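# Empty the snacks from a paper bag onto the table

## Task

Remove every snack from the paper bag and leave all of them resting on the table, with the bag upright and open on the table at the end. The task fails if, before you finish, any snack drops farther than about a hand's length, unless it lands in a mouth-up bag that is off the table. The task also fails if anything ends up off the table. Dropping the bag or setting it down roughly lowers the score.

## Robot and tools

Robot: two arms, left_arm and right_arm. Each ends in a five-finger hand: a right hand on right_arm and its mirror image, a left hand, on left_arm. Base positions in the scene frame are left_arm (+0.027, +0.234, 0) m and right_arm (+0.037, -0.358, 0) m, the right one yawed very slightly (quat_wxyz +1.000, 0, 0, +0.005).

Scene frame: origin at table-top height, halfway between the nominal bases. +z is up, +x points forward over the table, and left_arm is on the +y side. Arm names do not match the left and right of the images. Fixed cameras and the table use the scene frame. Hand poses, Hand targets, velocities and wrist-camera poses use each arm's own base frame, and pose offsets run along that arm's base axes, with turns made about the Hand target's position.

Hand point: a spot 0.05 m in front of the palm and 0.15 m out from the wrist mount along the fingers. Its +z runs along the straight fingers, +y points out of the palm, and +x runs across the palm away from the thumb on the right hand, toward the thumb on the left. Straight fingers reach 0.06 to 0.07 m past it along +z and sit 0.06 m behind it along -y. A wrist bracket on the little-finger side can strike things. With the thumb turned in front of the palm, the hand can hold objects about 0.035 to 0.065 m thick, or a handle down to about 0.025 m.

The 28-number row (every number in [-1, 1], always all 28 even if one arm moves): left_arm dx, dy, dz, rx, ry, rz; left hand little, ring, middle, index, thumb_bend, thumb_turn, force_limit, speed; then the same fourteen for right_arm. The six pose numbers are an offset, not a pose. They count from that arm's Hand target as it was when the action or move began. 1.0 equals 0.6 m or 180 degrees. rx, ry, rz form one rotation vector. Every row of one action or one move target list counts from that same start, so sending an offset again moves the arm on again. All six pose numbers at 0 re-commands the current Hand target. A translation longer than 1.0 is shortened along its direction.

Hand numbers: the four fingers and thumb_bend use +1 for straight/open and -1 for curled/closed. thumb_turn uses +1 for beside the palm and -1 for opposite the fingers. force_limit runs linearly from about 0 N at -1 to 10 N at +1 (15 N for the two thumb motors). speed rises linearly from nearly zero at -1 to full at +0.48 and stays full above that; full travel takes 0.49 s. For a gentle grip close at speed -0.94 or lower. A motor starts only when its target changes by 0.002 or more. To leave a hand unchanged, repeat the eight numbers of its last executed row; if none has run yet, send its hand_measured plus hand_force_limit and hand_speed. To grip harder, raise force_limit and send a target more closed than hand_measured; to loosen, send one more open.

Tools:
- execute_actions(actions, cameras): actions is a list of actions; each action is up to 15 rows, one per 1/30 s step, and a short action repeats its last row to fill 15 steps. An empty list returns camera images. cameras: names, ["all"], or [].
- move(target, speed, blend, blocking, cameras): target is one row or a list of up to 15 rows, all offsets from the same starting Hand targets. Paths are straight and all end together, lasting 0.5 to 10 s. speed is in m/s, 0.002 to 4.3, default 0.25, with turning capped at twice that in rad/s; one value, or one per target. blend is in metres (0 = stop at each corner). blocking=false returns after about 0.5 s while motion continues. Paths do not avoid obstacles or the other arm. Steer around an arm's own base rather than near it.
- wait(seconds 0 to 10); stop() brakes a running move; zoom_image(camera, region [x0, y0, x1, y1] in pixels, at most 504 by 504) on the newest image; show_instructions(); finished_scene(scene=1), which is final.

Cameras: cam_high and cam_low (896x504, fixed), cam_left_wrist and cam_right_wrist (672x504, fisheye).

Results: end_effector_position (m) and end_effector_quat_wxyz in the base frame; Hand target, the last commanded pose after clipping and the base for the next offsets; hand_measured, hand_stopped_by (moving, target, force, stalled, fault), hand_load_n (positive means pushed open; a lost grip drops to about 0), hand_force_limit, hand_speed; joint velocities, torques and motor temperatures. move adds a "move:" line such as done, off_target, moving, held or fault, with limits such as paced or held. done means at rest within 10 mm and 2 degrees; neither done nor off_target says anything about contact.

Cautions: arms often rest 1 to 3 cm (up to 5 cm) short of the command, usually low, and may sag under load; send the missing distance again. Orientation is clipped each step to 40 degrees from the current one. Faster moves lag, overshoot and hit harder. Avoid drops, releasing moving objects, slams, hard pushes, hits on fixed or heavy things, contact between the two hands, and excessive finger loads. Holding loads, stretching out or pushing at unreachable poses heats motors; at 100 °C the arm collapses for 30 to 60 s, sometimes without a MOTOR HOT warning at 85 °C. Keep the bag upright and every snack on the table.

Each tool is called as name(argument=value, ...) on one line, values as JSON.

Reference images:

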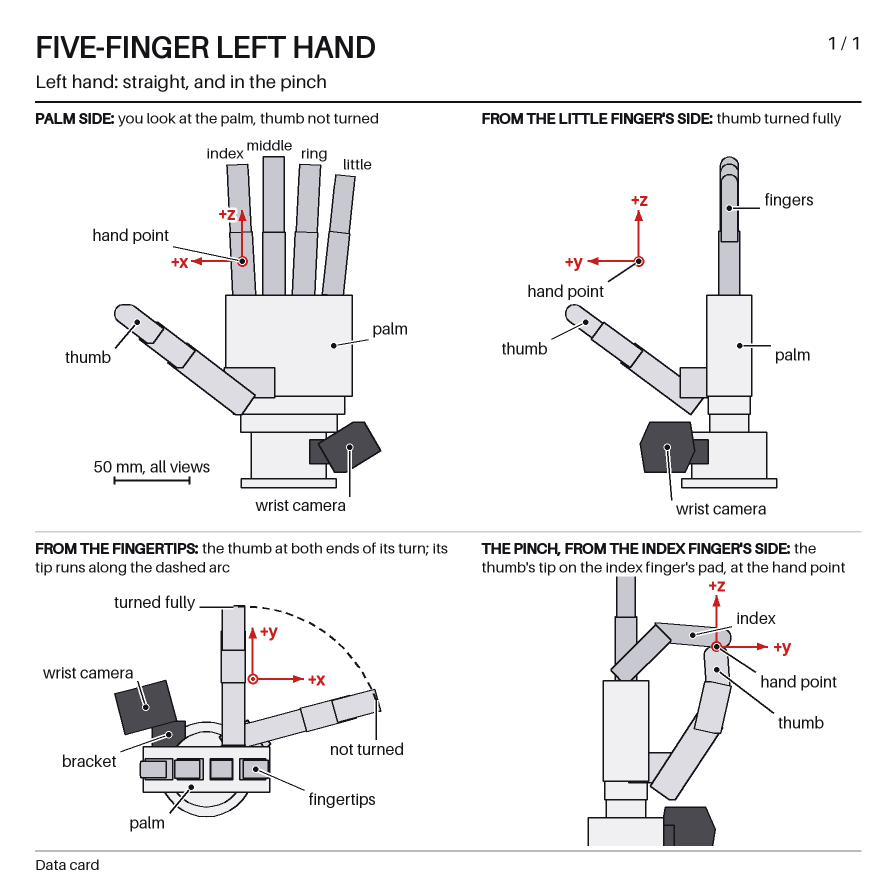

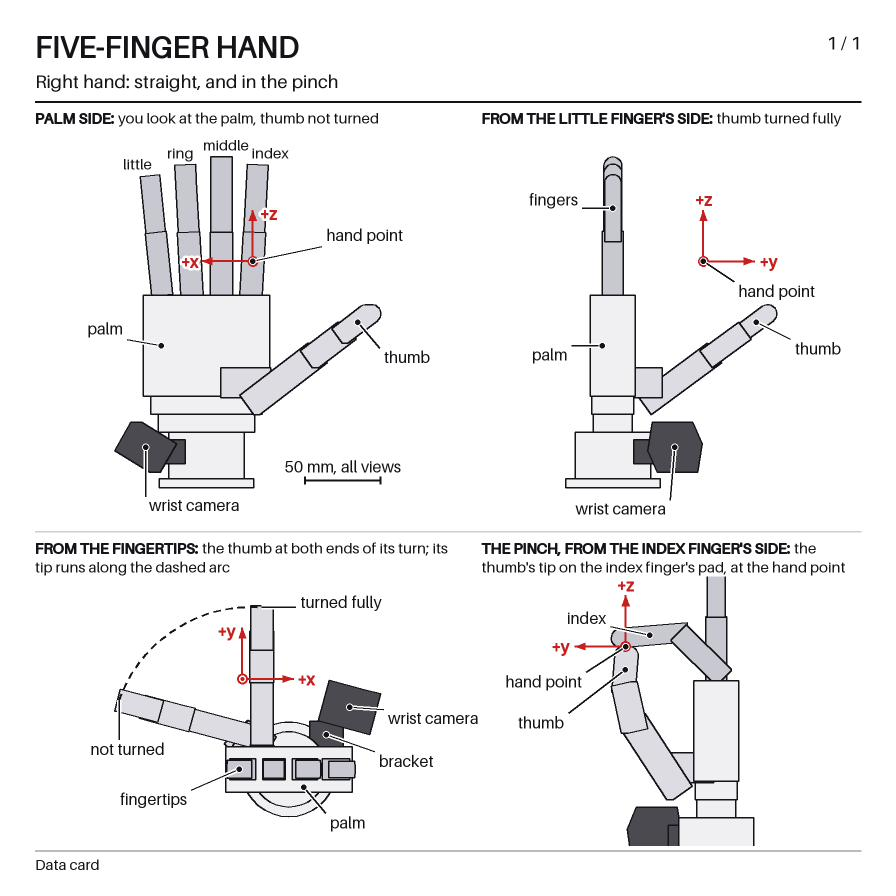

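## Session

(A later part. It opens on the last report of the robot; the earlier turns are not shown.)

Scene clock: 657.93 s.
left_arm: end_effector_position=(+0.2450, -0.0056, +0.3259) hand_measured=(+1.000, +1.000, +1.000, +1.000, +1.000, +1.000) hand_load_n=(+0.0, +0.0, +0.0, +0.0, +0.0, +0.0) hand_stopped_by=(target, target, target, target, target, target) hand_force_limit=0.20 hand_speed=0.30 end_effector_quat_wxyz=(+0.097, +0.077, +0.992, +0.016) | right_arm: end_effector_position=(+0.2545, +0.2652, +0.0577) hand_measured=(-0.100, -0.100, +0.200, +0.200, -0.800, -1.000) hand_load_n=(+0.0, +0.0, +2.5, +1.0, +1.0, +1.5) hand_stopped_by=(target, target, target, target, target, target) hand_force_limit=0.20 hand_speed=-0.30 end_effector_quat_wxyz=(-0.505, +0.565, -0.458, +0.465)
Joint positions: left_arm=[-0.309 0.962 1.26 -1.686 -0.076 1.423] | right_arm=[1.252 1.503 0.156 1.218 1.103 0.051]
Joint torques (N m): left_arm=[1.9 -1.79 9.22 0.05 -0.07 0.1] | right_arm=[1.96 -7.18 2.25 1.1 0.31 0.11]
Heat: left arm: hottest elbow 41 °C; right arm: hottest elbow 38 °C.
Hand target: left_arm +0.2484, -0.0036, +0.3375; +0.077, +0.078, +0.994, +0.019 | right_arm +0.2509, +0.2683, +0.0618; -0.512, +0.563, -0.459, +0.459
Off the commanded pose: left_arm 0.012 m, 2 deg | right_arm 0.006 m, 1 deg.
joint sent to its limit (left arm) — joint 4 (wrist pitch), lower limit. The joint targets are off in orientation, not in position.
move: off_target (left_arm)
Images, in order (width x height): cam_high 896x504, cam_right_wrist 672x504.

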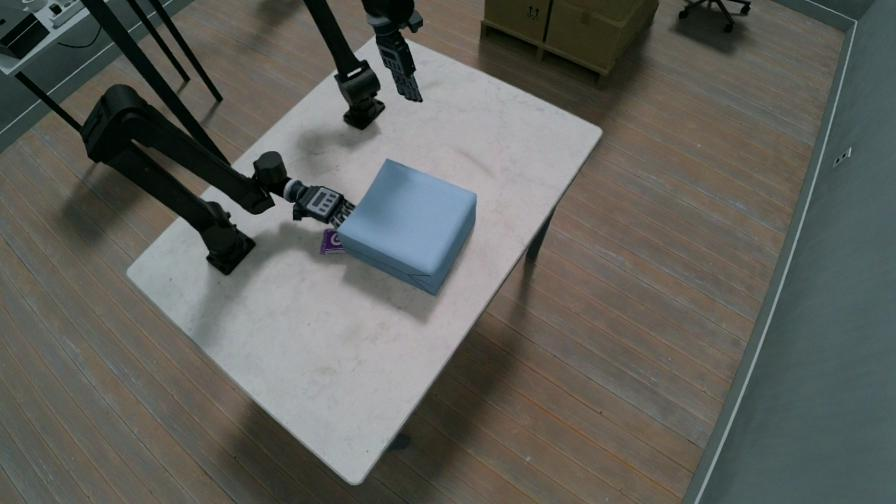

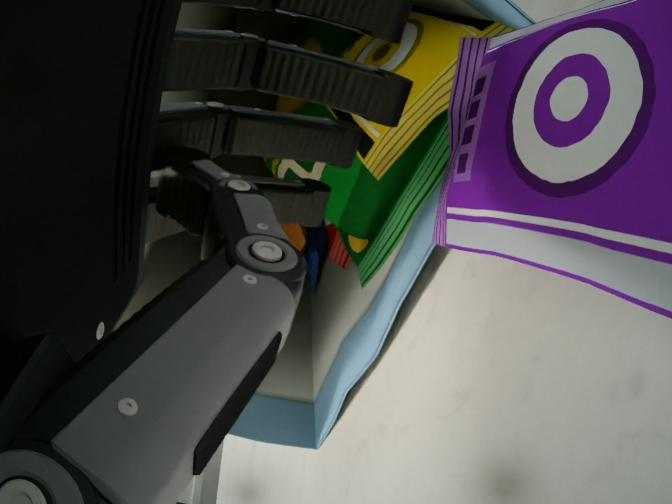

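move(target=[[0,0,0,0,0,0,1,1,1,1,1,1,0.2,0.3,0,0,0.0,0,0,0.0,1,1,1,1,-0.8,-1,0.2,0.3],[0,0,0,0,0,0,1,1,1,1,1,1,0.2,0.3,0.25,0.01,0.015,0,0,0.0,1,1,1,1,-0.8,-1,0.2,0.3],[0,0,0,0,0,0,1,1,1,1,1,1,0.2,0.3,0.25,0.01,-0.01,0,0,0.0,-0.2,-0.2,0.15,0.15,-0.8,-1,0.2,0.0]], speed=[0.07,0.08,0.05], cameras=["cam_high","cam_right_wrist"])

Scene clock: 667.10 s.
left_arm: end_effector_position=(+0.2450, -0.0056, +0.3259) hand_measured=(+1.000, +1.000, +1.000, +1.000, +1.000, +1.000) hand_load_n=(+0.0, +0.0, +0.0, +0.0, +0.0, +0.0) hand_stopped_by=(target, target, target, target, target, target) hand_force_limit=0.20 hand_speed=0.30 end_effector_quat_wxyz=(+0.097, +0.077, +0.992, +0.016) | right_arm: end_effector_position=(+0.3950, +0.2742, +0.0555) hand_measured=(-0.200, -0.200, +0.150, +0.150, -0.800, -1.000) hand_load_n=(-0.5, +2.0, +4.0, +2.0, +2.0, +2.5) hand_stopped_by=(target, target, target, target, target, target) hand_force_limit=0.20 hand_speed=0.00 end_effector_quat_wxyz=(-0.513, +0.565, -0.460, +0.455)
Joint positions: left_arm=[-0.309 0.962 1.26 -1.686 -0.076 1.423] | right_arm=[0.796 1.661 0.368 1.218 0.633 0.001]
Joint torques (N m): left_arm=[1.49 -2.08 9.24 0.14 -0.06 0.11] | right_arm=[0.15 -8.35 3.95 1.88 -0.02 -0.08]
Motor temperatures (°C): left_arm=[35 31 42 32 31 30] | right_arm=[31 29 37 30 31 30]
Heat: left arm: hottest elbow 42 °C; right arm: hottest elbow 37 °C.
Hand target: left_arm +0.2484, -0.0036, +0.3375; +0.077, +0.078, +0.994, +0.019 | right_arm +0.4008, +0.2743, +0.0557; -0.512, +0.563, -0.459, +0.459
Off the commanded pose: left_arm 0.012 m, 2 deg | right_arm 0.006 m, 0 deg.
joint sent to its limit (left arm) — joint 4 (wrist pitch), lower limit. The joint targets are off in orientation, not in position.
move: off_target (left_arm); target 3's new numbers were sent with right_arm's hand 0.017 m and 2 deg from that target
Images, in order (width x height): cam_high 896x504, cam_right_wrist 672x504.

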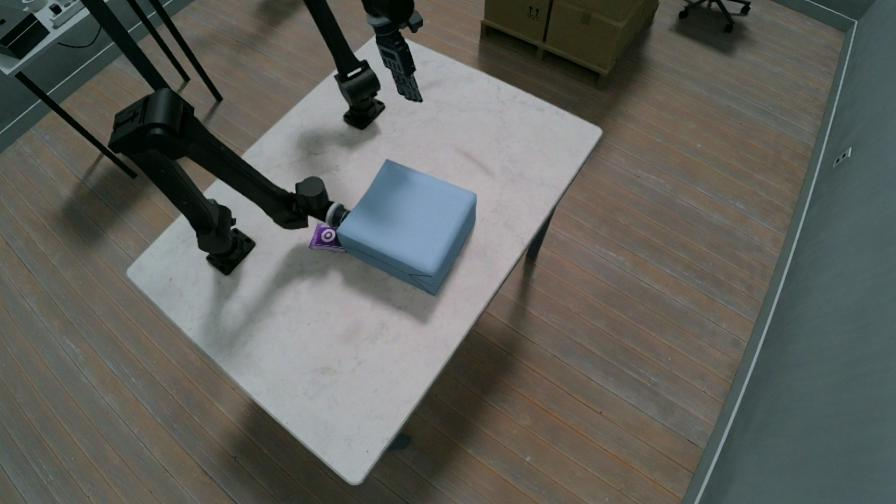

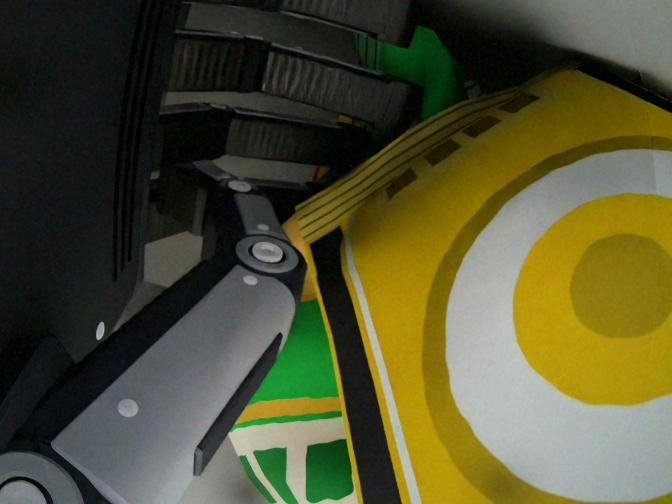

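move(target=[0,0,0,0,0,0,1,1,1,1,1,1,0.2,0.3,-0.25,-0.02,0,0,0,0.0,-0.2,-0.2,0.15,0.15,-0.8,-1,0.2,0.0], speed=0.07, cameras=["cam_high","cam_right_wrist"])

Scene clock: 671.53 s.
left_arm: end_effector_position=(+0.2450, -0.0056, +0.3259) hand_measured=(+1.000, +1.000, +1.000, +1.000, +1.000, +1.000) hand_load_n=(+0.0, +0.0, +0.0, +0.0, +0.0, +0.0) hand_stopped_by=(target, target, target, target, target, target) hand_force_limit=0.20 hand_speed=0.30 end_effector_quat_wxyz=(+0.097, +0.077, +0.992, +0.016) | right_arm: end_effector_position=(+0.2543, +0.2588, +0.0505) hand_measured=(-0.200, -0.200, +0.150, +0.150, -0.800, -1.000) hand_load_n=(+0.0, +0.0, +4.0, +2.0, +2.0, +2.0) hand_stopped_by=(target, target, target, target, target, target) hand_force_limit=0.20 hand_speed=0.00 end_effector_quat_wxyz=(-0.502, +0.568, -0.457, +0.466)
Joint positions: left_arm=[-0.309 0.962 1.26 -1.686 -0.076 1.423] | right_arm=[1.243 1.542 0.14 1.268 1.094 0.049]
Joint torques (N m): left_arm=[1.61 -1.73 9.22 0.12 -0.11 0.09] | right_arm=[1.85 -7.59 1.83 1.4 0.33 0.11]
Heat: left arm: hottest elbow 42 °C; right arm: hottest elbow 37 °C.
Hand target: left_arm +0.2484, -0.0036, +0.3375; +0.077, +0.078, +0.994, +0.019 | right_arm +0.2508, +0.2623, +0.0558; -0.512, +0.563, -0.459, +0.459
Off the commanded pose: left_arm 0.012 m, 2 deg | right_arm 0.007 m, 2 deg.
joint sent to its limit (left arm) — joint 4 (wrist pitch), lower limit. The joint targets are off in orientation, not in position.
move: off_target (left_arm)
Images, in order (width x height): cam_high 896x504, cam_right_wrist 672x504.

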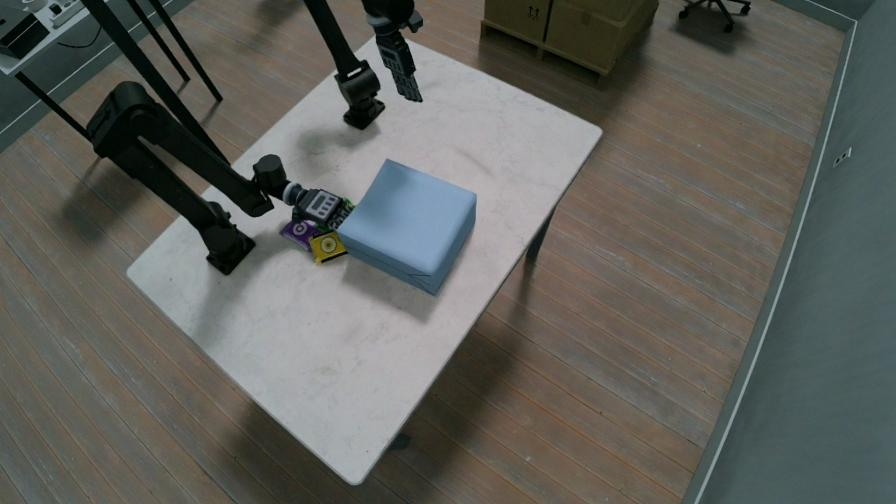

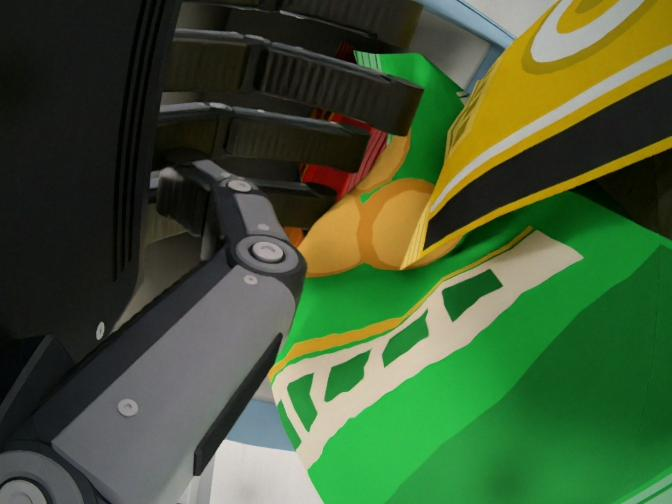

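move(target=[[0,0,0,0,0,0,1,1,1,1,1,1,0.2,0.3,0,0,0.01,0,0,0.0,1,1,1,1,-0.8,-1,0.2,0.3],[0,0,0,0,0,0,1,1,1,1,1,1,0.2,0.3,0.11,0.01,0.01,0,0,0.0,1,1,1,1,-0.8,-1,0.2,0.3],[0,0,0,0,0,0,1,1,1,1,1,1,0.2,0.3,0.11,0.01,-0.01,0,0,0.0,-0.25,-0.25,0.15,0.15,-0.8,-1,0.2,0.0],[0,0,0,0,0,0,1,1,1,1,1,1,0.2,0.3,0.0,0.0,-0.01,0,0,0.0,-0.25,-0.25,0.15,0.15,-0.8,-1,0.2,0.0]], speed=[0.07,0.08,0.05,0.07], cameras=["cam_high","cam_right_wrist"])

Scene clock: 682.97 s.
left_arm: end_effector_position=(+0.2450, -0.0056, +0.3259) hand_measured=(+1.000, +1.000, +1.000, +1.000, +1.000, +1.000) hand_load_n=(+0.0, +0.0, +0.0, +0.0, +0.0, +0.0) hand_stopped_by=(target, target, target, target, target, target) hand_force_limit=0.20 hand_speed=0.30 end_effector_quat_wxyz=(+0.097, +0.077, +0.992, +0.016) | right_arm: end_effector_position=(+0.2541, +0.2578, +0.0426) hand_measured=(-0.250, -0.250, +0.152, +0.150, -0.800, -1.000) hand_load_n=(+0.0, +0.0, +4.0, +1.5, +2.0, +2.5) hand_stopped_by=(target, target, target, target, target, target) hand_force_limit=0.20 hand_speed=0.00 end_effector_quat_wxyz=(-0.499, +0.571, -0.455, +0.467)
Joint positions: left_arm=[-0.309 0.962 1.26 -1.686 -0.076 1.423] | right_arm=[1.243 1.592 0.14 1.307 1.094 0.049]
Joint torques (N m): left_arm=[1.9 -2.43 9.13 0.2 -0.08 0.15] | right_arm=[1.9 -7.77 1.48 1.74 0.33 0.12]
Heat: left arm: hottest elbow 42 °C; right arm: hottest elbow 36 °C.
Hand target: left_arm +0.2484, -0.0036, +0.3375; +0.077, +0.078, +0.994, +0.019 | right_arm +0.2508, +0.2622, +0.0498; -0.512, +0.563, -0.459, +0.459
Off the commanded pose: left_arm 0.012 m, 2 deg | right_arm 0.009 m, 2 deg.
joint sent to its limit (left arm) — joint 4 (wrist pitch), lower limit. The joint targets are off in orientation, not in position.
move: off_target (left_arm); target 3's new numbers were sent with right_arm's hand 0.013 m and 2 deg from that target
Images, in order (width x height): cam_high 896x504, cam_right_wrist 672x504.

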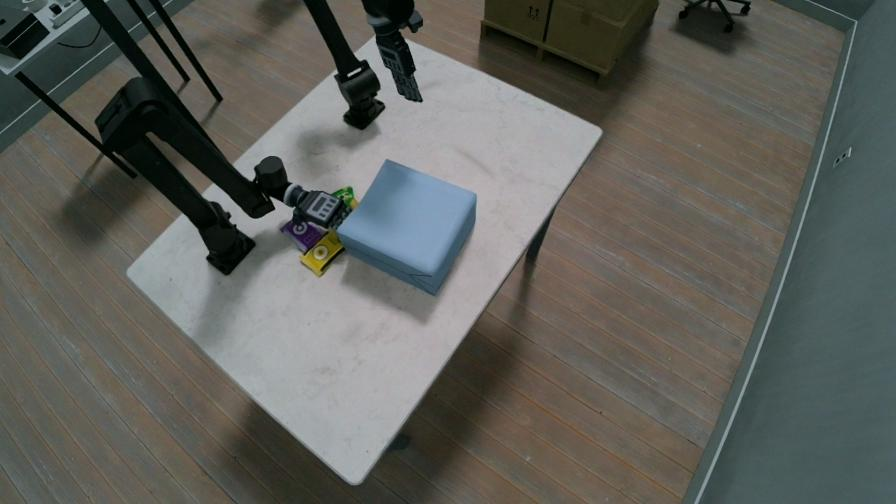

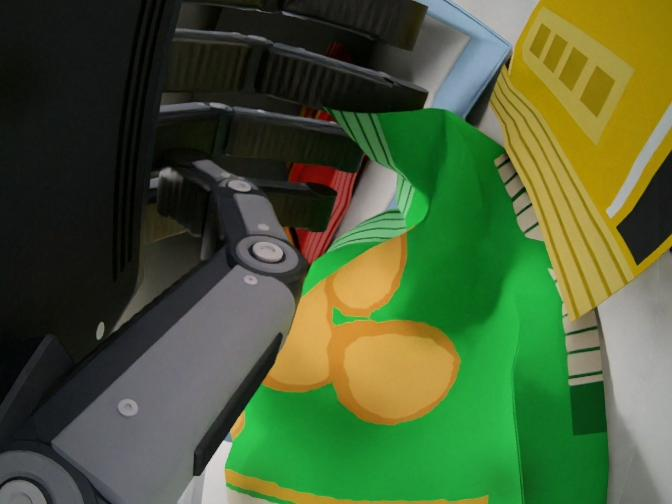

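move(target=[[0,0,0,0,0,0,1,1,1,1,1,1,0.2,0.3,0,0,0.03,0,0,0.0,1,1,1,1,-0.8,-1,0.2,0.3],[0,0,0,0,0,0,1,1,1,1,1,1,0.2,0.3,0.32,0.05,0.03,0,0,0.0,1,1,1,1,-0.8,-1,0.2,0.3],[0,0,0,0,0,0,1,1,1,1,1,1,0.2,0.3,0.32,0.05,0.0,0,0,0.0,-0.25,-0.25,0.15,0.15,-0.8,-1,0.2,0.0]], speed=[0.07,0.08,0.05], cameras=["cam_high","cam_right_wrist"])

Scene clock: 692.60 s.
left_arm: end_effector_position=(+0.2450, -0.0056, +0.3259) hand_measured=(+1.000, +1.000, +1.000, +1.000, +1.000, +1.000) hand_load_n=(+0.0, +0.0, +0.0, +0.0, +0.0, +0.0) hand_stopped_by=(target, target, target, target, target, target) hand_force_limit=0.20 hand_speed=0.30 end_effector_quat_wxyz=(+0.097, +0.077, +0.992, +0.016) | right_arm: end_effector_position=(+0.4337, +0.2923, +0.0466) hand_measured=(-0.250, -0.250, +0.152, +0.150, -0.800, -1.000) hand_load_n=(+0.0, +0.0, +4.5, +2.5, +1.5, +2.5) hand_stopped_by=(target, target, target, target, target, target) hand_force_limit=0.20 hand_speed=0.00 end_effector_quat_wxyz=(-0.510, +0.569, -0.459, +0.453)
Joint positions: left_arm=[-0.309 0.962 1.26 -1.686 -0.076 1.423] | right_arm=[0.75 1.744 0.48 1.181 0.584 -0.001]
Joint torques (N m): left_arm=[1.85 -2.14 8.98 0.01 -0.09 0.1] | right_arm=[-0.03 -10.11 4.62 2.09 0 -0.1]
Heat: left arm: hottest elbow 42 °C; right arm: hottest elbow 36 °C.
Hand target: left_arm +0.2484, -0.0036, +0.3375; +0.077, +0.078, +0.994, +0.019 | right_arm +0.4429, +0.2923, +0.0497; -0.512, +0.563, -0.459, +0.459
Off the commanded pose: left_arm 0.012 m, 2 deg | right_arm 0.010 m, 1 deg.
joint sent to its limit (left arm) — joint 4 (wrist pitch), lower limit. The joint targets are off in orientation, not in position.
move: off_target (left_arm); target 3's new numbers were sent with right_arm's hand 0.019 m and 2 deg from that target
Images, in order (width x height): cam_high 896x504, cam_right_wrist 672x504.

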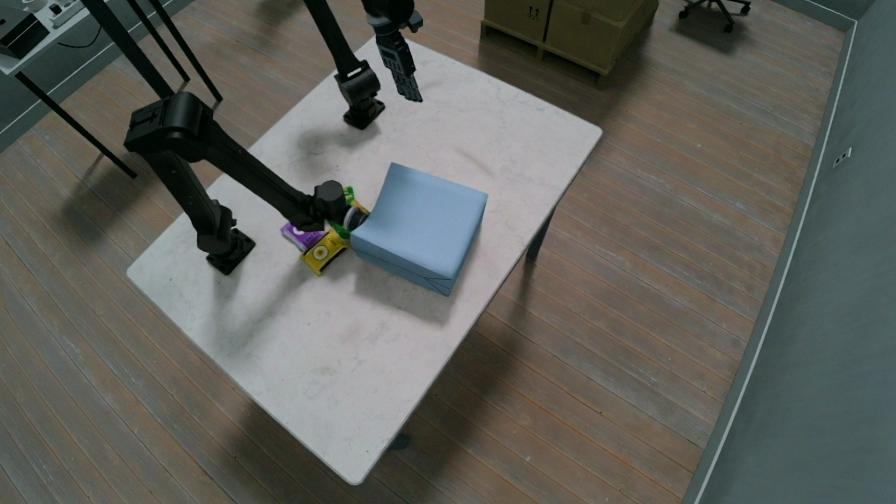

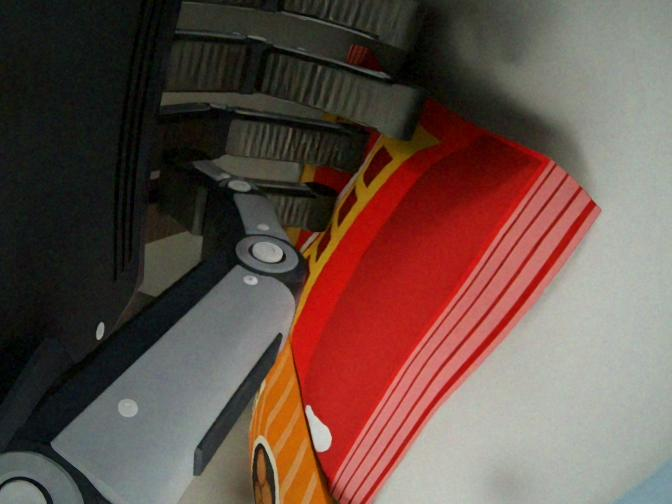

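move(target=[[0,0,0,0,0,0,1,1,1,1,1,1,0.2,0.3,0,0,-0.03,0,0,0.0,-0.25,-0.25,0.15,0.15,-0.8,-1,0.2,0.0],[0,0,0,0,0,0,1,1,1,1,1,1,0.2,0.3,-0.25,-0.03,-0.03,0,0,0.0,-0.25,-0.25,0.15,0.15,-0.8,-1,0.2,0.0]], speed=[0.05,0.07], cameras=["cam_high","cam_right_wrist"])

Scene clock: 698.67 s.
left_arm: end_effector_position=(+0.2450, -0.0056, +0.3259) hand_measured=(+1.000, +1.000, +1.000, +1.000, +1.000, +1.000) hand_load_n=(+0.0, +0.0, +0.0, +0.0, +0.0, +0.0) hand_stopped_by=(target, target, target, target, target, target) hand_force_limit=0.20 hand_speed=0.30 end_effector_quat_wxyz=(+0.097, +0.077, +0.992, +0.016) | right_arm: end_effector_position=(+0.2999, +0.2724, +0.0305) hand_measured=(-0.250, -0.250, +0.152, +0.150, -0.800, -1.000) hand_load_n=(-0.5, -0.5, +4.5, +4.0, +2.0, +2.5) hand_stopped_by=(target, target, target, target, target, target) hand_force_limit=0.20 hand_speed=0.00 end_effector_quat_wxyz=(-0.507, +0.560, -0.462, +0.465)
Joint positions: left_arm=[-0.309 0.962 1.26 -1.686 -0.076 1.423] | right_arm=[1.089 1.747 0.224 1.43 0.948 0.024]
Joint torques (N m): left_arm=[2.08 -1.61 9.14 0.06 -0.09 0.13] | right_arm=[2.49 -8.76 0.36 1.65 0.14 0.07]
Heat: left arm: hottest elbow 42 °C; right arm: hottest elbow 36 °C.
Hand target: left_arm +0.2484, -0.0036, +0.3375; +0.077, +0.078, +0.994, +0.019 | right_arm +0.2928, +0.2743, +0.0317; -0.512, +0.563, -0.459, +0.459
Off the commanded pose: left_arm 0.012 m, 2 deg | right_arm 0.007 m, 1 deg.
joint sent to its limit (left arm) — joint 4 (wrist pitch), lower limit. The joint targets are off in orientation, not in position.
move: off_target (left_arm)
Images, in order (width x height): cam_high 896x504, cam_right_wrist 672x504.

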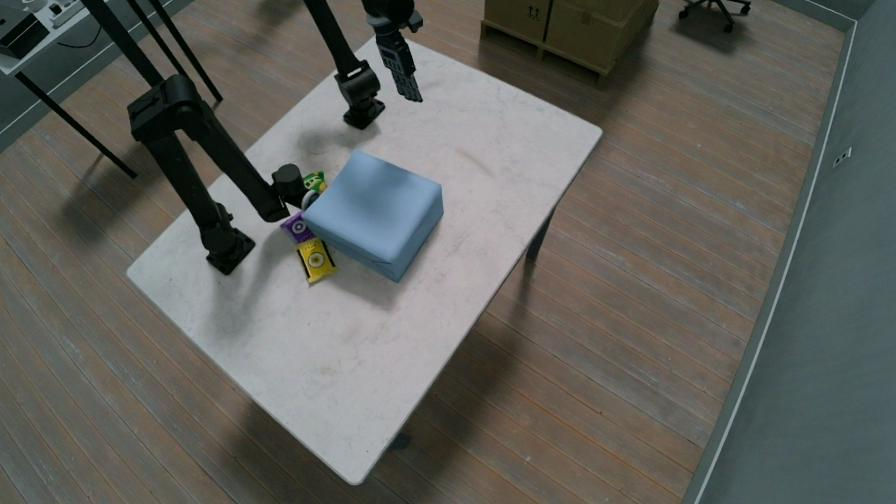

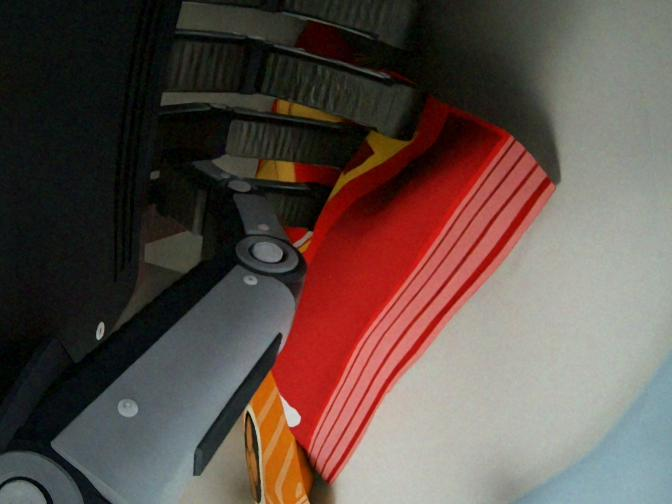

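move(target=[[0,0,0,0,0,0,1,1,1,1,1,1,0.2,0.3,0,0,0.09,0,0,0.0,-0.1,-0.1,0.15,0.15,-0.8,-1,0.2,0.3],[0,0,0,0,0,0,1,1,1,1,1,1,0.2,0.3,0.29,0.03,0.09,0,0,0.0,-0.1,-0.1,0.15,0.15,-0.8,-1,0.2,0.0]], speed=[0.06,0.07], cameras=["cam_high","cam_right_wrist","cam_low"])

Scene clock: 709.90 s.
left_arm: end_effector_position=(+0.2450, -0.0056, +0.3259) hand_measured=(+1.000, +1.000, +1.000, +1.000, +1.000, +1.000) hand_load_n=(+0.0, +0.0, +0.0, +0.0, +0.0, +0.0) hand_stopped_by=(target, target, target, target, target, target) hand_force_limit=0.20 hand_speed=0.30 end_effector_quat_wxyz=(+0.097, +0.077, +0.992, +0.016) | right_arm: end_effector_position=(+0.4530, +0.2898, +0.0813) hand_measured=(-0.100, -0.100, +0.152, +0.150, -0.800, -1.000) hand_load_n=(+0.0, +0.5, +4.0, +2.0, +1.5, +2.5) hand_stopped_by=(target, target, target, target, target, target) hand_force_limit=0.20 hand_speed=0.00 end_effector_quat_wxyz=(-0.513, +0.566, -0.459, +0.453)
Joint positions: left_arm=[-0.309 0.962 1.26 -1.686 -0.076 1.423] | right_arm=[0.707 1.636 0.517 1.046 0.539 -0.003]
Joint torques (N m): left_arm=[1.96 -2.49 9.21 0.09 -0.09 0.13] | right_arm=[-0.15 -9.7 6.89 1.22 0.01 -0.11]
Heat: left arm: hottest elbow 42 °C; right arm: hottest elbow 36 °C.
Hand target: left_arm +0.2484, -0.0036, +0.3375; +0.077, +0.078, +0.994, +0.019 | right_arm +0.4669, +0.2923, +0.0858; -0.512, +0.563, -0.459, +0.459
Off the commanded pose: left_arm 0.012 m, 2 deg | right_arm 0.015 m, 1 deg.
joint sent to its limit (left arm) — joint 4 (wrist pitch), lower limit. The joint targets are off in orientation, not in position.
move: off_target (left_arm, right_arm); target 2's new numbers were sent with right_arm's hand 0.015 m and 1 deg from that target
Images, in order (width x height): cam_high 896x504, cam_low 896x504, cam_right_wrist 672x504.

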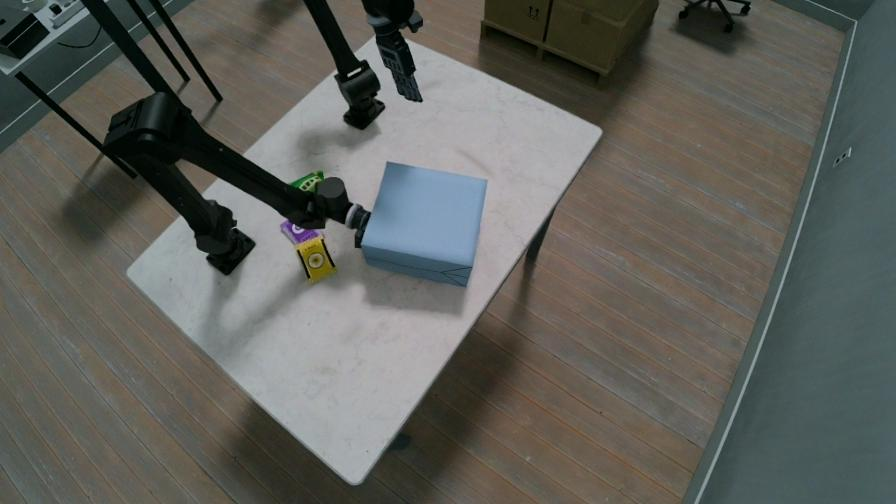

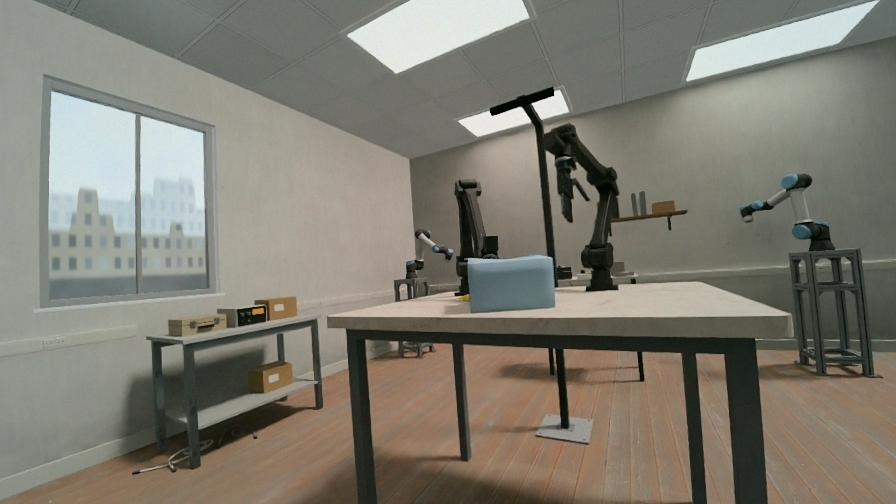

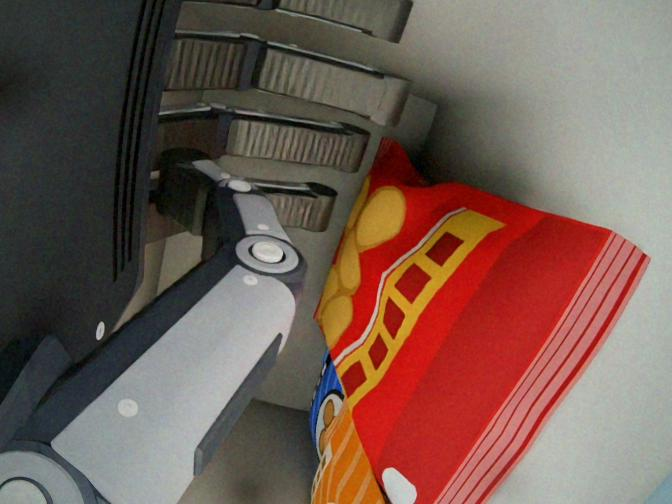

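move(target=[[0,0,0,0,0,0,1,1,1,1,1,1,0.2,0.3,0,0,-0.08,0,0,0.0,-0.1,-0.1,0.15,0.15,-0.8,-1,0.2,0.0],[0,0,0,0,0,0,1,1,1,1,1,1,0.2,0.3,-0.05,0.0,-0.085,0,0,0.0,-0.3,-0.3,0.15,0.15,-0.8,-1,0.2,0.0]], speed=[0.06,0.05], cameras=["cam_high","cam_right_wrist"])

Scene clock: 715.53 s.
left_arm: end_effector_position=(+0.2450, -0.0056, +0.3259) hand_measured=(+1.000, +1.000, +1.000, +1.000, +1.000, +1.000) hand_load_n=(+0.0, +0.0, +0.0, +0.0, +0.0, +0.0) hand_stopped_by=(target, target, target, target, target, target) hand_force_limit=0.20 hand_speed=0.30 end_effector_quat_wxyz=(+0.097, +0.077, +0.992, +0.016) | right_arm: end_effector_position=(+0.4424, +0.2879, +0.0368) hand_measured=(-0.300, -0.300, +0.152, +0.150, -0.800, -1.000) hand_load_n=(+0.0, +0.0, +4.5, +3.0, +1.5, +2.5) hand_stopped_by=(target, target, target, target, target, target) hand_force_limit=0.20 hand_speed=0.00 end_effector_quat_wxyz=(-0.510, +0.559, -0.464, +0.460)
Joint positions: left_arm=[-0.309 0.962 1.26 -1.686 -0.076 1.423] | right_arm=[0.735 1.802 0.493 1.241 0.59 -0.003]
Joint torques (N m): left_arm=[2.37 -2.08 9.13 0.09 -0.09 0.15] | right_arm=[1.96 -10.87 2.47 2.28 0.21 -0.06]
Heat: left arm: hottest elbow 42 °C; right arm: hottest elbow 36 °C.
Hand target: left_arm +0.2484, -0.0036, +0.3375; +0.077, +0.078, +0.994, +0.019 | right_arm +0.4369, +0.2922, +0.0349; -0.512, +0.563, -0.459, +0.459
Off the commanded pose: left_arm 0.012 m, 2 deg | right_arm 0.007 m, 1 deg.
joint sent to its limit (left arm) — joint 4 (wrist pitch), lower limit. The joint targets are off in orientation, not in position.
move: off_target (left_arm)
Images, in order (width x height): cam_high 896x504, cam_right_wrist 672x504.

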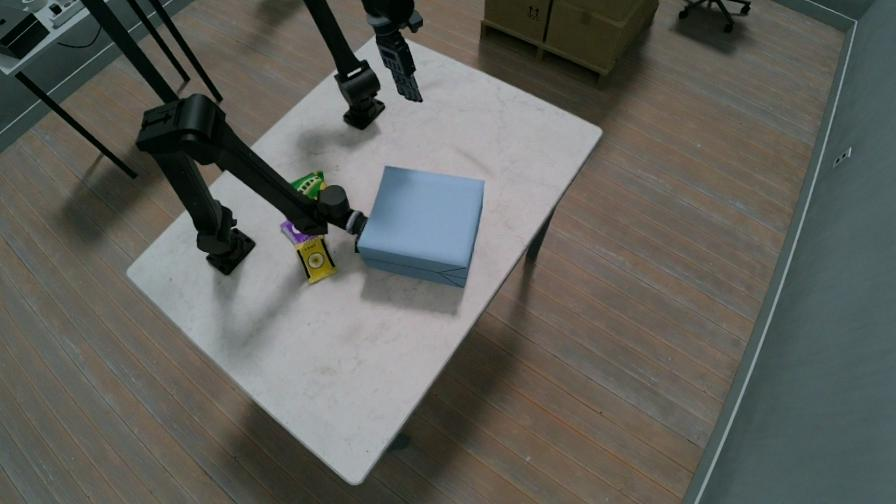

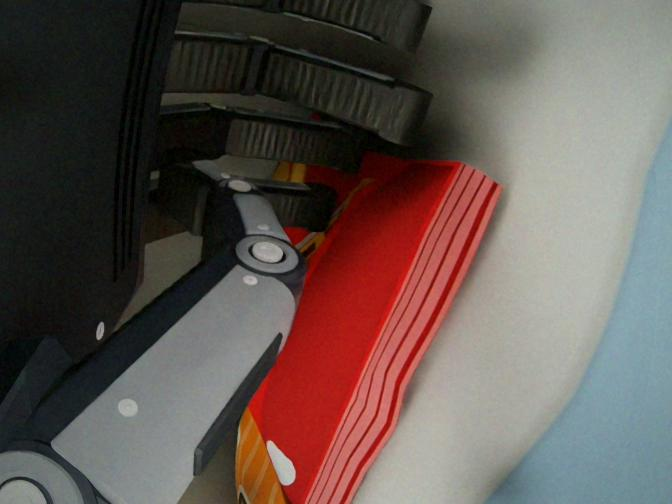

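move(target=[[0,0,0,0,0,0,1,1,1,1,1,1,0.2,0.3,-0.15,-0.02,0.01,0,0,0.0,-0.3,-0.3,0.15,0.15,-0.8,-1,0.2,0.0]], speed=[0.06], cameras=["cam_high","cam_right_wrist"])

Scene clock: 720.07 s.
left_arm: end_effector_position=(+0.2450, -0.0056, +0.3259) hand_measured=(+1.000, +1.000, +1.000, +1.000, +1.000, +1.000) hand_load_n=(+0.0, +0.0, +0.0, +0.0, +0.0, +0.0) hand_stopped_by=(target, target, target, target, target, target) hand_force_limit=0.20 hand_speed=0.30 end_effector_quat_wxyz=(+0.097, +0.077, +0.992, +0.016) | right_arm: end_effector_position=(+0.3517, +0.2749, +0.0326) hand_measured=(-0.300, -0.300, +0.152, +0.150, -0.800, -1.000) hand_load_n=(+0.0, +0.0, +4.5, +3.5, +2.0, +2.5) hand_stopped_by=(target, target, target, target, target, target) hand_force_limit=0.20 hand_speed=0.00 end_effector_quat_wxyz=(-0.499, +0.569, -0.460, +0.464)
Joint positions: left_arm=[-0.309 0.962 1.26 -1.686 -0.076 1.423] | right_arm=[0.925 1.728 0.306 1.322 0.781 0.001]
Joint torques (N m): left_arm=[1.61 -2.49 9.21 0.03 -0.07 0.1] | right_arm=[2.26 -10.34 1.51 2.14 0.21 0.06]
Heat: left arm: hottest elbow 42 °C; right arm: hottest elbow 36 °C.
Hand target: left_arm +0.2484, -0.0036, +0.3375; +0.077, +0.078, +0.994, +0.019 | right_arm +0.3469, +0.2803, +0.0408; -0.512, +0.563, -0.459, +0.459
Off the commanded pose: left_arm 0.012 m, 2 deg | right_arm 0.011 m, 2 deg.
joint sent to its limit (left arm) — joint 4 (wrist pitch), lower limit. The joint targets are off in orientation, not in position.
move: off_target (left_arm, right_arm)
Images, in order (width x height): cam_high 896x504, cam_right_wrist 672x504.

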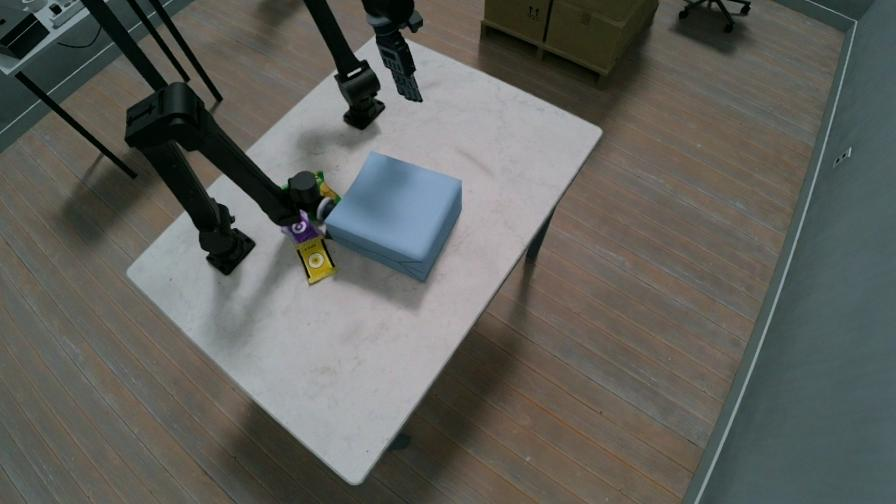

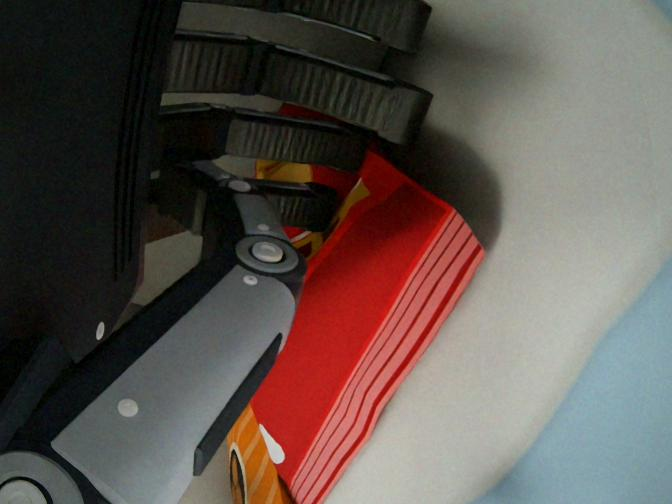

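move(target=[[0,0,0,0,0,0,1,1,1,1,1,1,0.2,0.3,0,0.0,0.06,0,0,0.0,-0.1,-0.1,0.2,0.2,-0.8,-1,0.2,0.3],[0,0,0,0,0,0,1,1,1,1,1,1,0.2,0.3,0.02,0.02,0.06,0,0,0.03,1,1,1,1,-0.8,-1,0.2,0.3],[0,0,0,0,0,0,1,1,1,1,1,1,0.2,0.3,0.17,0.04,0.06,0,0,0.03,1,1,1,1,-0.8,-1,0.2,0.3]], speed=[0.06,0.06,0.07], cameras=["cam_high","cam_right_wrist","cam_low"])

Scene clock: 762.10 s.
left_arm: end_effector_position=(+0.2450, -0.0056, +0.3259) hand_measured=(+1.000, +1.000, +1.000, +1.000, +1.000, +1.000) hand_load_n=(+0.0, +0.0, +0.0, +0.0, +0.0, +0.0) hand_stopped_by=(target, target, target, target, target, target) hand_force_limit=0.20 hand_speed=0.30 end_effector_quat_wxyz=(+0.097, +0.077, +0.992, +0.016) | right_arm: end_effector_position=(+0.4352, +0.3019, +0.0734) hand_measured=(+1.000, +1.000, +1.000, +1.000, -0.800, -1.000) hand_load_n=(+0.0, +0.0, +0.0, -0.5, +0.0, +0.0) hand_stopped_by=(target, target, target, target, target, target) hand_force_limit=0.20 hand_speed=0.30 end_effector_quat_wxyz=(-0.535, +0.587, -0.432, +0.428)
Joint positions: left_arm=[-0.309 0.962 1.26 -1.686 -0.076 1.423] | right_arm=[0.718 1.648 0.482 1.097 0.456 -0.01]
Joint torques (N m): left_arm=[1.61 -1.79 9.42 0.02 -0.12 0.1] | right_arm=[0.44 -9.35 6.48 1.29 0.01 -0.1]
Heat: left arm: hottest elbow 43 °C; right arm: hottest elbow 35 °C.
Hand target: left_arm +0.2484, -0.0036, +0.3375; +0.077, +0.078, +0.994, +0.019 | right_arm +0.4487, +0.3043, +0.0767; -0.533, +0.584, -0.432, +0.434
Off the commanded pose: left_arm 0.012 m, 2 deg | right_arm 0.014 m, 1 deg.
joint sent to its limit (left arm) — joint 4 (wrist pitch), lower limit. The joint targets are off in orientation, not in position.
move: off_target (left_arm, right_arm); target 2's new numbers were sent with right_arm's hand 0.013 m and 1 deg from that target
Images, in order (width x height): cam_high 896x504, cam_low 896x504, cam_right_wrist 672x504.

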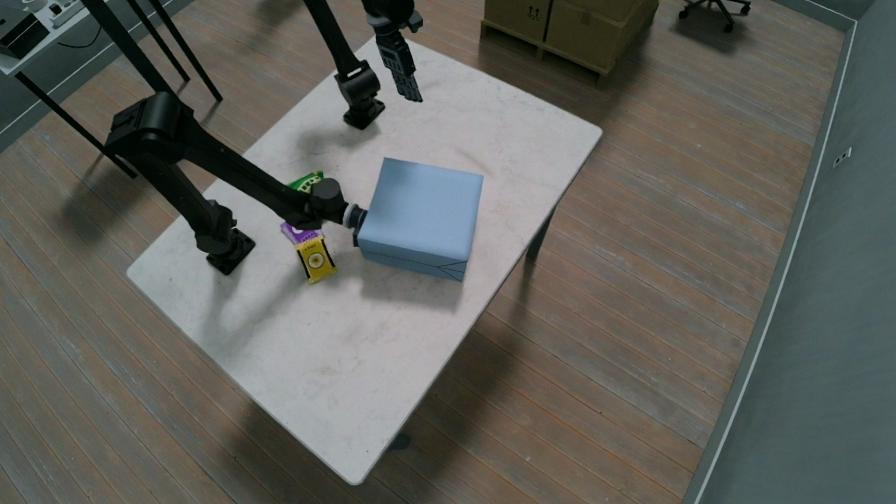

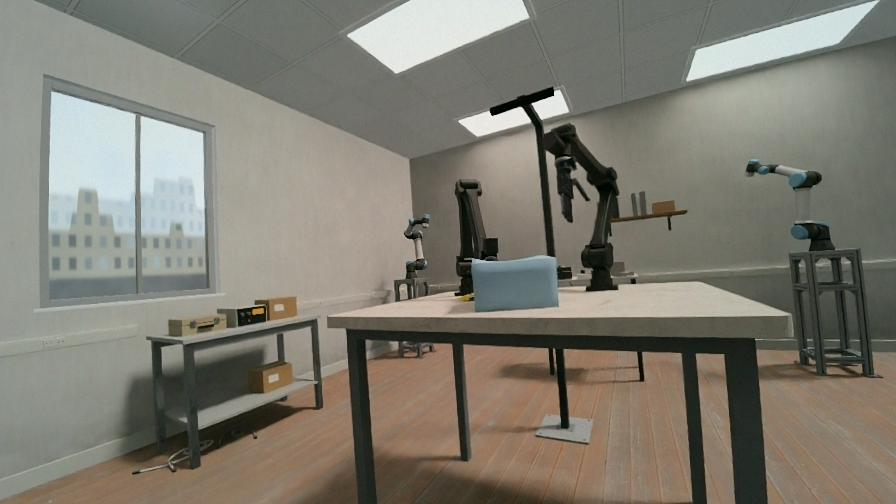

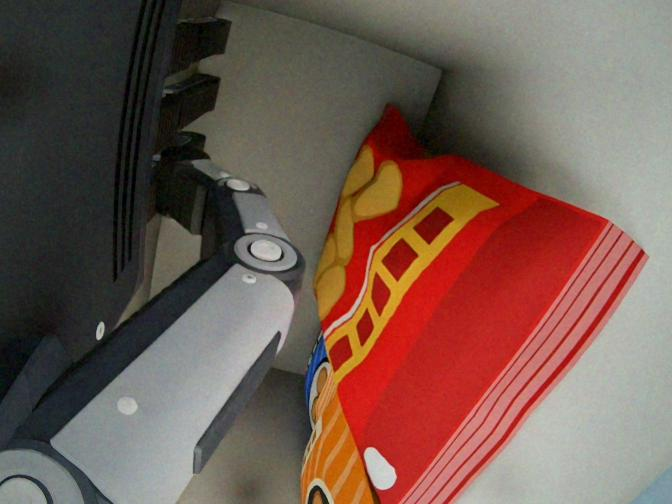

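move(target=[[0,0,0,0,0,0,1,1,1,1,1,1,0.2,0.3,-0.045,-0.01,0.08,0.0252,-0.094,0.0,1,1,1,1,-0.8,-1,0.2,0.3],[0,0,0,0,0,0,1,1,1,1,1,1,0.2,0.3,-0.105,-0.028,0.15,0.0505,-0.188,0.0,1,1,1,1,-0.8,-1,0.2,0.3]], speed=[0.07,0.07], blend=[0.01,0], cameras=["cam_high","cam_right_wrist","cam_low"])

zoom_image(camera="cam_low", region=[380, 180, 620, 340])

Scene clock: 774.67 s.
left_arm: end_effector_position=(+0.2450, -0.0056, +0.3259) hand_measured=(+1.000, +1.000, +1.000, +1.000, +1.000, +1.000) hand_load_n=(+0.0, +0.0, +0.0, +0.0, +0.0, +0.0) hand_stopped_by=(target, target, target, target, target, target) hand_force_limit=0.20 hand_speed=0.30 end_effector_quat_wxyz=(+0.097, +0.077, +0.992, +0.016) | right_arm: end_effector_position=(+0.3902, +0.2824, +0.1468) hand_measured=(+1.000, +1.000, +1.000, +1.000, -0.800, -1.000) hand_load_n=(-0.5, -0.5, -0.5, -1.0, +0.0, +0.0) hand_stopped_by=(target, target, target, target, target, target) hand_force_limit=0.20 hand_speed=0.30 end_effector_quat_wxyz=(+0.606, -0.509, +0.354, -0.498)
Joint positions: left_arm=[-0.309 0.962 1.26 -1.686 -0.076 1.423] | right_arm=[0.788 1.595 0.33 1.533 0.497 -0.21]
Joint torques (N m): left_arm=[1.49 -2.2 9.21 0.06 -0.09 0.13] | right_arm=[1.9 -10.99 3.26 2.63 -0.19 -0.11]
Heat: left arm: hottest elbow 43 °C; right arm: hottest elbow 35 °C.
Hand target: left_arm +0.2484, -0.0036, +0.3375; +0.077, +0.078, +0.994, +0.019 | right_arm +0.3858, +0.2874, +0.1668; +0.680, -0.389, +0.291, -0.550
Off the commanded pose: left_arm 0.012 m, 2 deg | right_arm 0.021 m, 19 deg.
joint sent to its limit (left arm) — joint 4 (wrist pitch), lower limit. The joint targets are off in orientation, not in position.
joint sent to its limit (right arm) — joint 4 (wrist pitch), upper limit. The joint targets are off in orientation, not in position.
move: off_target (left_arm, right_arm)
Images, in order (width x height): cam_high 896x504, cam_low 896x504, cam_right_wrist 672x504.

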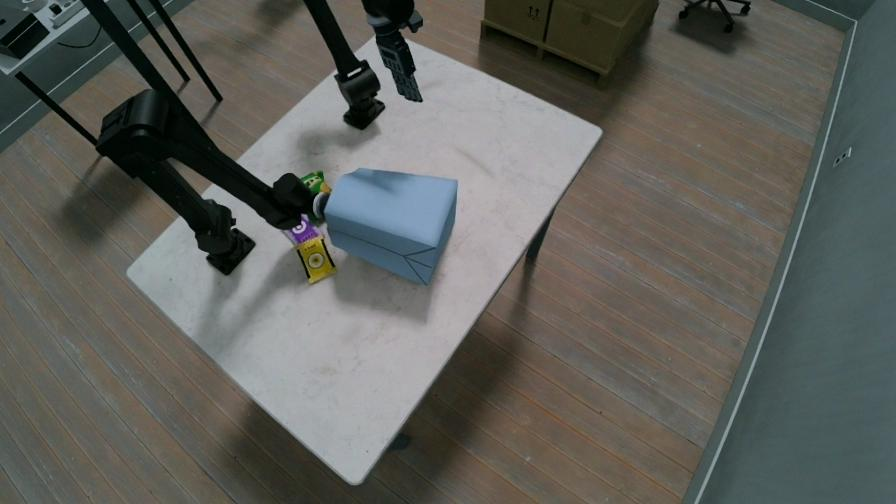

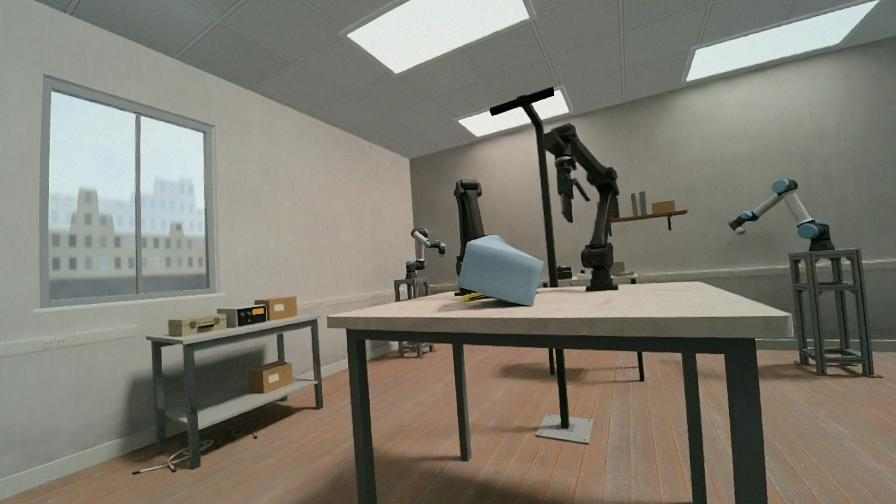

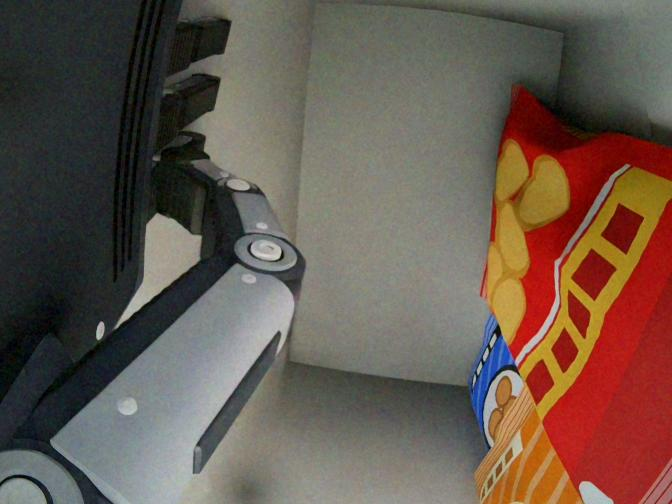

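Scaled by 2.100 from the camera's 896x504 image, which has a finer 1280x720 frame.

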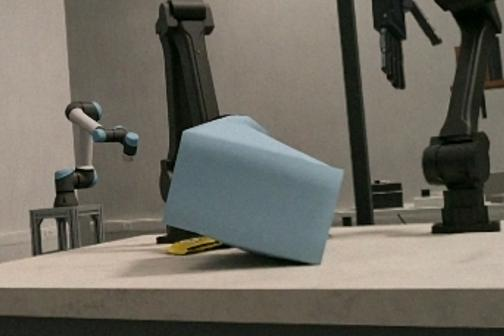

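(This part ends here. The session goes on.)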